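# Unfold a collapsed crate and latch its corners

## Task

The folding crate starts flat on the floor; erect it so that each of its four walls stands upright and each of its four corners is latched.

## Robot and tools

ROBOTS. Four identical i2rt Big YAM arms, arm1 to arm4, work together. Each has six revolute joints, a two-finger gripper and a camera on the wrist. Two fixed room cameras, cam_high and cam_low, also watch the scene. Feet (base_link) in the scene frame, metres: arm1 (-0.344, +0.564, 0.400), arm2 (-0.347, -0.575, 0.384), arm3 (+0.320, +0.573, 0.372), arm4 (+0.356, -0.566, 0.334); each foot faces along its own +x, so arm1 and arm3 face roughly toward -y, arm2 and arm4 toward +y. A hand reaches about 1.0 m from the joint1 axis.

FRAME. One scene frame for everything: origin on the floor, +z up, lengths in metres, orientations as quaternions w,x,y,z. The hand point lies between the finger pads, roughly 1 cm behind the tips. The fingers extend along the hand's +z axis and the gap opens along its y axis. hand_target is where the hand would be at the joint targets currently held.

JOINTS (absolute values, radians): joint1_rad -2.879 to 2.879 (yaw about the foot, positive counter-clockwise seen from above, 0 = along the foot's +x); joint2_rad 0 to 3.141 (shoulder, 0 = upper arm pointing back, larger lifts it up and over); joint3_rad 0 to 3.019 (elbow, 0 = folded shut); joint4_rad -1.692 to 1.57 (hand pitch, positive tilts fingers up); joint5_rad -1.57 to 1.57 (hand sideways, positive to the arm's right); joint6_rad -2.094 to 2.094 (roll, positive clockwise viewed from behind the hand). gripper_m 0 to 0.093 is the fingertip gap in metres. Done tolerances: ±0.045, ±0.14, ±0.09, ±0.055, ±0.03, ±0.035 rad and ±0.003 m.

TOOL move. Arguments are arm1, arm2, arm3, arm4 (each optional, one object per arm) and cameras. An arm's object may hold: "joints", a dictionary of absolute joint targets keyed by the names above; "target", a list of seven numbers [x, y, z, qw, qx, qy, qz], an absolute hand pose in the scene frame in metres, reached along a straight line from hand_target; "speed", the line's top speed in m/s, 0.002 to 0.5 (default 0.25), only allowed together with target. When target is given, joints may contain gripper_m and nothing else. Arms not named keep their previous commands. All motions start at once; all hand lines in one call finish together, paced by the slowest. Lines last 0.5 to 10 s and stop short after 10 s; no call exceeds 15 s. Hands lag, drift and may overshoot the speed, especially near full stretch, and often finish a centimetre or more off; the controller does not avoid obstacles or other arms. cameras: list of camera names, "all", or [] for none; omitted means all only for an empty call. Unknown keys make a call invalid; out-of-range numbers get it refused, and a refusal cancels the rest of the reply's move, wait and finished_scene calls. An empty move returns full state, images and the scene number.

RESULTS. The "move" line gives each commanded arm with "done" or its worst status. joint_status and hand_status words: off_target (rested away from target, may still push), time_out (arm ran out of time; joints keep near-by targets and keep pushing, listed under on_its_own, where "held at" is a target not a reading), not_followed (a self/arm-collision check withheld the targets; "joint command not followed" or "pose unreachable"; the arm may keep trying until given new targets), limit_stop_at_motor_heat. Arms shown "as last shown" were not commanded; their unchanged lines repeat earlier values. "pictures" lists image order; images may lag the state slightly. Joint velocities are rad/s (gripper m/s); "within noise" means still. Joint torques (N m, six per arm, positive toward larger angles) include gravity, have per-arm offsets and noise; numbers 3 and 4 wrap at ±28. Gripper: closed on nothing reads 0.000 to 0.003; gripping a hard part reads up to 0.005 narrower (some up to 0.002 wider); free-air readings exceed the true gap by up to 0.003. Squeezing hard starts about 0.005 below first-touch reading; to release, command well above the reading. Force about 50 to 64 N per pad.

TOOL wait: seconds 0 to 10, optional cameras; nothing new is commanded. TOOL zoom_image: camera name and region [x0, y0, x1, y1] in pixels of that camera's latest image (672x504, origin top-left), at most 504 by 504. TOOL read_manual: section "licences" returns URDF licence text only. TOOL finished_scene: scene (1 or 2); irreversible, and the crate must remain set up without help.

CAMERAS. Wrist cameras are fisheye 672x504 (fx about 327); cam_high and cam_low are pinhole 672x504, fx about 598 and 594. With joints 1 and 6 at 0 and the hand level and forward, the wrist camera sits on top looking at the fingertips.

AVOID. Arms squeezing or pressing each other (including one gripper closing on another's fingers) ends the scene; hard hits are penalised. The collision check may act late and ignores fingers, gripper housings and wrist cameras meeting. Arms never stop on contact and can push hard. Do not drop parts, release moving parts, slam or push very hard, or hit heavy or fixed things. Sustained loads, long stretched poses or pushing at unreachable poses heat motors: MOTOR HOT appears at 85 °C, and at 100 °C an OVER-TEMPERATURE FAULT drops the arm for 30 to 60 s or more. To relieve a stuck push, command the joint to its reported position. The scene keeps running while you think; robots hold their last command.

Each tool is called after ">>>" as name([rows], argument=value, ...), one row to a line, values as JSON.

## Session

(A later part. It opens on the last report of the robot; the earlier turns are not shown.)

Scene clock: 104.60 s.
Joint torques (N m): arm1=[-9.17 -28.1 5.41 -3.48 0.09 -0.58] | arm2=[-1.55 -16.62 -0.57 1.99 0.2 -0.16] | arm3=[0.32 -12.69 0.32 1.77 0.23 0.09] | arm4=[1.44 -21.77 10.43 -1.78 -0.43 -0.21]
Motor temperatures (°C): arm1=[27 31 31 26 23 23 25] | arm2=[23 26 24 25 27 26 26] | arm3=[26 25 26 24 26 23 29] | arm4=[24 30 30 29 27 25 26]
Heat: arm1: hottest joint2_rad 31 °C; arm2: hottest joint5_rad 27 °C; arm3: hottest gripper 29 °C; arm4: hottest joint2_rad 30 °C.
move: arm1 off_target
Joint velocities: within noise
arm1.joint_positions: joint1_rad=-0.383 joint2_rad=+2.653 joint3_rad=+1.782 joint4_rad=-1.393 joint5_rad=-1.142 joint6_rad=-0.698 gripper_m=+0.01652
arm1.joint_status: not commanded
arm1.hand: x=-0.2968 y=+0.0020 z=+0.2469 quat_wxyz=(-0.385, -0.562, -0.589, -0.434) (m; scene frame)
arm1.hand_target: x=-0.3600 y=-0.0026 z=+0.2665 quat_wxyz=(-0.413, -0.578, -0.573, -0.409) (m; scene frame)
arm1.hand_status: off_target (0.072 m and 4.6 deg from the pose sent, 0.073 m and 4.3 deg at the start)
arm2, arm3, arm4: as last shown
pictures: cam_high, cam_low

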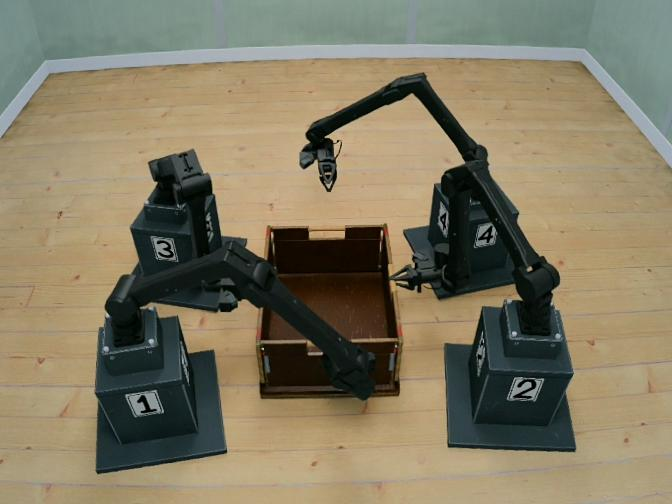

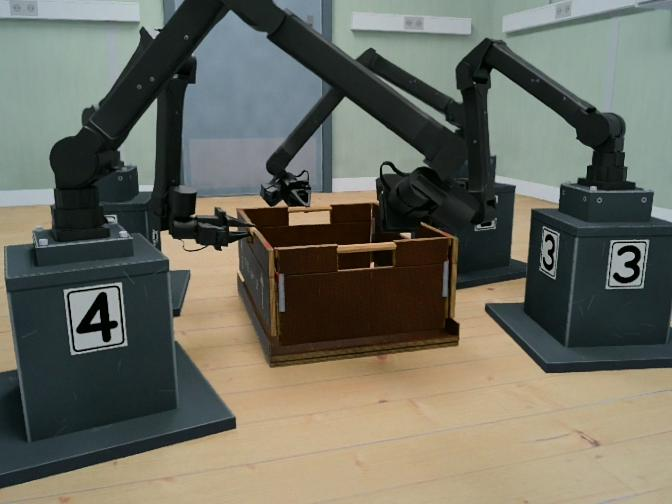

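Hard stop at green, like before. Pull-test, then release.

>>> move(arm1={"target":[-0.27,-0.006,0.262,0.4,0.583,0.583,0.4],"speed":0.08})

>>> move(arm1={"target":[-0.294,-0.007,0.252,0.4,0.583,0.583,0.4],"speed":0.08}, arm3={"target":[-0.036,0.211,0.242,0.690,0.723,0.014,-0.005],"speed":0.08}, arm2={"target":[-0.028,-0.210,0.243,0.018,0.016,-0.743,-0.669],"speed":0.08})

>>> move(arm1={"joints":{"gripper_m":0.06}}, arm2={"joints":{"gripper_m":0.05}}, arm3={"joints":{"gripper_m":0.05}})

>>> move(arm1={"target":[-0.4,-0.01,0.35,0.4,0.583,0.583,0.4],"speed":0.2}, arm2={"target":[-0.028,-0.33,0.25,0.015,0.015,-0.743,-0.669],"speed":0.2}, arm3={"target":[-0.036,0.33,0.25,0.690,0.723,0.014,0],"speed":0.2}, cameras=["cam_high","cam_low"])

>>> zoom_image(camera="cam_high", region=[247, 207, 417, 407])

>>> zoom_image(camera="cam_low", region=[220, 190, 470, 370])

Scene clock: 109.87 s.
Joint torques (N m): arm1=[2.08 -27.05 4.33 0.32 -0.95 0.14] | arm2=[-1.55 -16.62 -0.57 1.99 0.2 -0.16] | arm3=[0.5 -12.51 0.36 1.83 0.24 0.15] | arm4=[1.44 -21.77 10.43 -1.78 -0.43 -0.21]
Motor temperatures (°C): arm1=[27 31 31 26 23 23 25] | arm2=[23 26 24 25 27 26 26] | arm3=[26 25 26 24 26 23 29] | arm4=[24 30 30 29 27 25 26]
Heat: arm1: hottest joint2_rad 31 °C; arm2: hottest joint5_rad 27 °C; arm3: hottest gripper 29 °C; arm4: hottest joint2_rad 30 °C.
move: arm1 off_target
Joint velocities: within noise
arm1.joint_positions: joint1_rad=-0.377 joint2_rad=+2.557 joint3_rad=+1.617 joint4_rad=-1.062 joint5_rad=-1.159 joint6_rad=-0.431 gripper_m=+0.01652
arm1.joint_status: not commanded
arm1.hand: x=-0.2921 y=+0.0028 z=+0.2466 quat_wxyz=(-0.394, -0.597, -0.572, -0.400) (m; scene frame)
arm1.hand_target: x=-0.2772 y=-0.0050 z=+0.2609 quat_wxyz=(-0.399, -0.587, -0.582, -0.398) (m; scene frame)
arm1.hand_status: off_target (0.028 m and 2.1 deg from the pose sent, 0.032 m and 5.0 deg at the start)
arm2, arm3, arm4: as last shown
arm2.hand_target: x=-0.0257 y=-0.2160 z=+0.2434 quat_wxyz=(+0.012, +0.013, -0.743, -0.669) (m; scene frame)
pictures: none

Scene clock: 111.03 s.
Joint torques (N m): arm1=[0.03 -24.76 6.49 -1.22 -0.66 -0.2] | arm2=[-0.56 -16.56 -0.01 1.81 0.11 -0.08] | arm3=[-0.67 -12.16 0.92 1.72 0 -0.19] | arm4=[1.38 -21.77 10.44 -1.78 -0.43 -0.21]
Motor temperatures (°C): arm1=[27 31 31 26 23 23 25] | arm2=[23 26 24 25 27 26 26] | arm3=[26 25 26 24 26 23 29] | arm4=[24 30 31 29 27 25 26]
Heat: arm1: hottest joint2_rad 31 °C; arm2: hottest joint5_rad 27 °C; arm3: hottest gripper 29 °C; arm4: hottest joint3_rad 31 °C.
move: arm1 off_target; arm2 done; arm3 off_target
Joint velocities: within noise
arm1.joint_positions: joint1_rad=-0.377 joint2_rad=+2.571 joint3_rad=+1.644 joint4_rad=-1.118 joint5_rad=-1.156 joint6_rad=-0.475 gripper_m=+0.01652
arm1.joint_status: not commanded
arm1.hand: x=-0.2924 y=+0.0023 z=+0.2471 quat_wxyz=(-0.392, -0.591, -0.576, -0.406) (m; scene frame)
arm1.hand_target: x=-0.2940 y=-0.0074 z=+0.2525 quat_wxyz=(-0.400, -0.583, -0.584, -0.399) (m; scene frame)
arm1.hand_status: off_target (0.011 m and 1.7 deg from the pose sent, 0.011 m and 2.1 deg at the start)
arm2.joint_positions: joint1_rad=-0.896 joint2_rad=+2.596 joint3_rad=+0.837 joint4_rad=+1.530 joint5_rad=-1.082 joint6_rad=+1.375 gripper_m=+0.01691
arm2.joint_status: not commanded
arm2.hand: x=-0.0294 y=-0.2071 z=+0.2427 quat_wxyz=(+0.023, +0.020, -0.743, -0.668) (m; scene frame)
arm2.hand_target: x=-0.0284 y=-0.2098 z=+0.2430 quat_wxyz=(+0.018, +0.017, -0.743, -0.669) (m; scene frame)
arm2.hand_status: done (0.003 m and 0.7 deg from the pose sent, 0.002 m and 0.7 deg at the start)
arm3.joint_positions: joint1_rad=-0.867 joint2_rad=+2.564 joint3_rad=+0.880 joint4_rad=+1.583 joint5_rad=-1.095 joint6_rad=+1.448 gripper_m=+0.01668
arm3.joint_status: not commanded
arm3.hand: x=-0.0360 y=+0.2092 z=+0.2557 quat_wxyz=(-0.691, -0.723, -0.017, +0.005) (m; scene frame)
arm3.hand_target: x=-0.0359 y=+0.2112 z=+0.2425 quat_wxyz=(-0.687, -0.726, -0.015, +0.005) (m; scene frame)
arm3.hand_status: off_target (0.014 m and 0.3 deg from the pose sent, 0.014 m and 0.0 deg at the start; a joint's target at an end of its range on 34 of 35 steps)
arm4: as last shown
pictures: none

Scene clock: 111.73 s.
Joint torques (N m): arm1=[0.67 -25 6.42 -0.46 -0.58 -0.14] | arm2=[-0.5 -16.62 -0.01 1.83 -0.01 -0.09] | arm3=[-0.73 -12.63 0.42 1.74 -0.02 -0.15] | arm4=[1.44 -21.77 10.43 -1.78 -0.43 -0.21]
Motor temperatures (°C): arm1=[27 31 31 26 23 23 25] | arm2=[23 26 24 25 27 26 26] | arm3=[26 25 26 24 26 23 29] | arm4=[24 30 31 29 27 25 26]
Heat: arm1: hottest joint2_rad 31 °C; arm2: hottest joint5_rad 27 °C; arm3: hottest gripper 29 °C; arm4: hottest joint3_rad 31 °C.
move: arm1 done; arm2 done; arm3 done
Joint velocities: within noise
arm1.joint_positions: joint1_rad=-0.368 joint2_rad=+2.571 joint3_rad=+1.644 joint4_rad=-1.129 joint5_rad=-1.158 joint6_rad=-0.486 gripper_m=+0.05989
arm1.joint_status: all done
arm1.hand: x=-0.2869 y=+0.0041 z=+0.2480 quat_wxyz=(-0.390, -0.587, -0.579, -0.409) (m; scene frame)
arm1.hand_target: x=-0.2891 y=-0.0065 z=+0.2523 quat_wxyz=(-0.398, -0.581, -0.586, -0.401) (m; scene frame)
arm1.hand_status: not commanded
arm2.joint_positions: joint1_rad=-0.905 joint2_rad=+2.596 joint3_rad=+0.835 joint4_rad=+1.530 joint5_rad=-1.072 joint6_rad=+1.375 gripper_m=+0.04985
arm2.joint_status: all done
arm2.hand: x=-0.0248 y=-0.2103 z=+0.2422 quat_wxyz=(+0.016, +0.013, -0.745, -0.667) (m; scene frame)
arm2.hand_target: x=-0.0243 y=-0.2130 z=+0.2426 quat_wxyz=(+0.013, +0.011, -0.744, -0.668) (m; scene frame)
arm2.hand_status: not commanded
arm3.joint_positions: joint1_rad=-0.862 joint2_rad=+2.565 joint3_rad=+0.887 joint4_rad=+1.583 joint5_rad=-1.087 joint6_rad=+1.444 gripper_m=+0.04986
arm3.joint_status: all done
arm3.hand: x=-0.0380 y=+0.2062 z=+0.2557 quat_wxyz=(-0.691, -0.722, -0.019, +0.010) (m; scene frame)
arm3.hand_target: x=-0.0354 y=+0.2096 z=+0.2423 quat_wxyz=(-0.687, -0.726, -0.013, +0.006) (m; scene frame)
arm3.hand_status: not commanded
arm4: as last shown
pictures: none

Scene clock: 114.10 s.
Joint torques (N m): arm1=[-0.26 -24 8.14 -1.2 -0.22 -0.09] | arm2=[-0.56 -17.9 -1.25 0.87 -0.49 -0.22] | arm3=[-1.96 -13.57 -1.63 1.22 -0.16 -0.14] | arm4=[1.38 -21.77 10.43 -1.78 -0.43 -0.21]
Motor temperatures (°C): arm1=[27 31 31 26 23 23 25] | arm2=[23 26 24 25 27 26 26] | arm3=[26 26 26 24 26 23 29] | arm4=[24 30 31 29 27 25 26]
Heat: arm1: hottest joint2_rad 31 °C; arm2: hottest joint5_rad 27 °C; arm3: hottest gripper 29 °C; arm4: hottest joint3_rad 31 °C.
move: arm1 done; arm2 off_target; arm3 off_target
Joint velocities: within noise
arm1.joint_positions: joint1_rad=-0.546 joint2_rad=+2.493 joint3_rad=+1.799 joint4_rad=-1.643 joint5_rad=-1.069 joint6_rad=-0.805 gripper_m=+0.05996
arm1.joint_status: not commanded
arm1.hand: x=-0.3960 y=-0.0033 z=+0.3509 quat_wxyz=(-0.398, -0.587, -0.576, -0.407) (m; scene frame)
arm1.hand_target: x=-0.3985 y=-0.0117 z=+0.3503 quat_wxyz=(-0.401, -0.582, -0.584, -0.401) (m; scene frame)
arm1.hand_status: done (0.008 m and 1.2 deg from the pose sent, 0.153 m and 1.6 deg at the start)
arm2.joint_positions: joint1_rad=-1.204 joint2_rad=+2.572 joint3_rad=+0.706 joint4_rad=+1.315 joint5_rad=-1.362 joint6_rad=+1.059 gripper_m=+0.04990
arm2.joint_status: not commanded
arm2.hand: x=-0.0343 y=-0.3275 z=+0.2389 quat_wxyz=(+0.026, +0.009, -0.744, -0.667) (m; scene frame)
arm2.hand_target: x=-0.0299 y=-0.3282 z=+0.2496 quat_wxyz=(+0.017, +0.017, -0.743, -0.669) (m; scene frame)
arm2.hand_status: off_target (0.013 m and 1.5 deg from the pose sent, 0.120 m and 0.4 deg at the start; a joint's target at an end of its range on 4 of 71 steps)
arm3.joint_positions: joint1_rad=-1.160 joint2_rad=+2.565 joint3_rad=+0.805 joint4_rad=+1.562 joint5_rad=-1.387 joint6_rad=+1.326 gripper_m=+0.04991
arm3.joint_status: not commanded
arm3.hand: x=-0.0465 y=+0.3268 z=+0.2541 quat_wxyz=(-0.694, -0.719, -0.022, +0.011) (m; scene frame)
arm3.hand_target: x=-0.0428 y=+0.3311 z=+0.2516 quat_wxyz=(-0.693, -0.721, -0.015, +0.007) (m; scene frame)
arm3.hand_status: off_target (0.012 m and 1.6 deg from the pose sent, 0.124 m and 1.2 deg at the start; a joint's target at an end of its range on 25 of 71 steps)
arm4: as last shown
pictures: cam_high, cam_low

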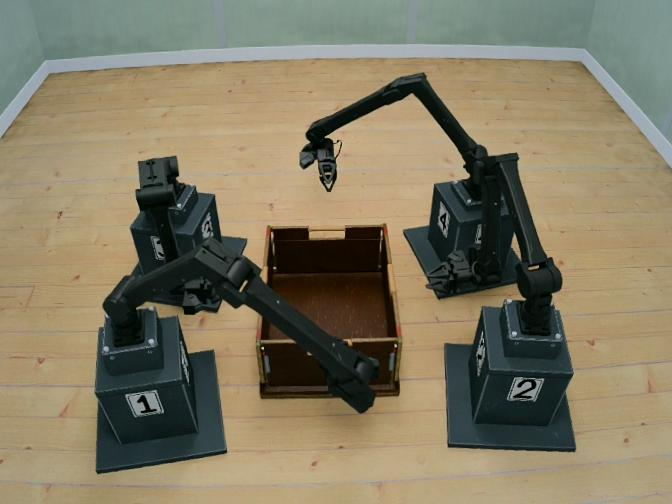

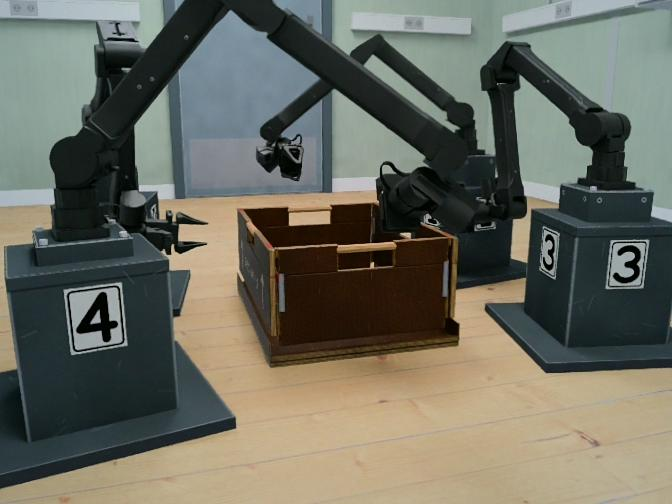

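Scaled by 2.520 from the camera's 672x504 image, which has a finer 960x720 frame.

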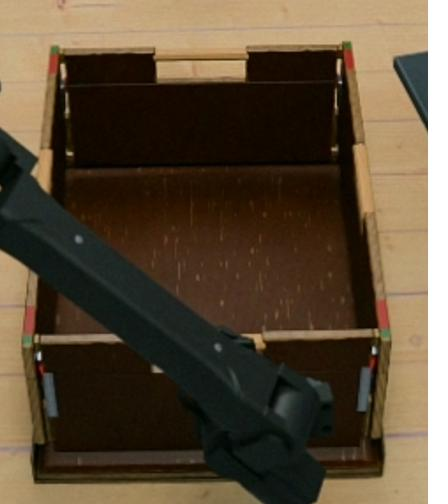

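Scaled by 2.016 from the camera's 672x504 image, which has a finer 960x720 frame.

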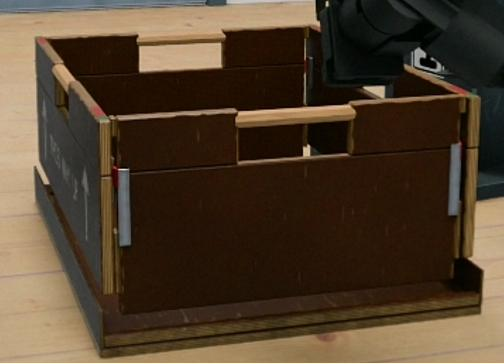

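Same final look as scene 1.

>>> finished_scene(scene=2)

The scene is finished: the task was done.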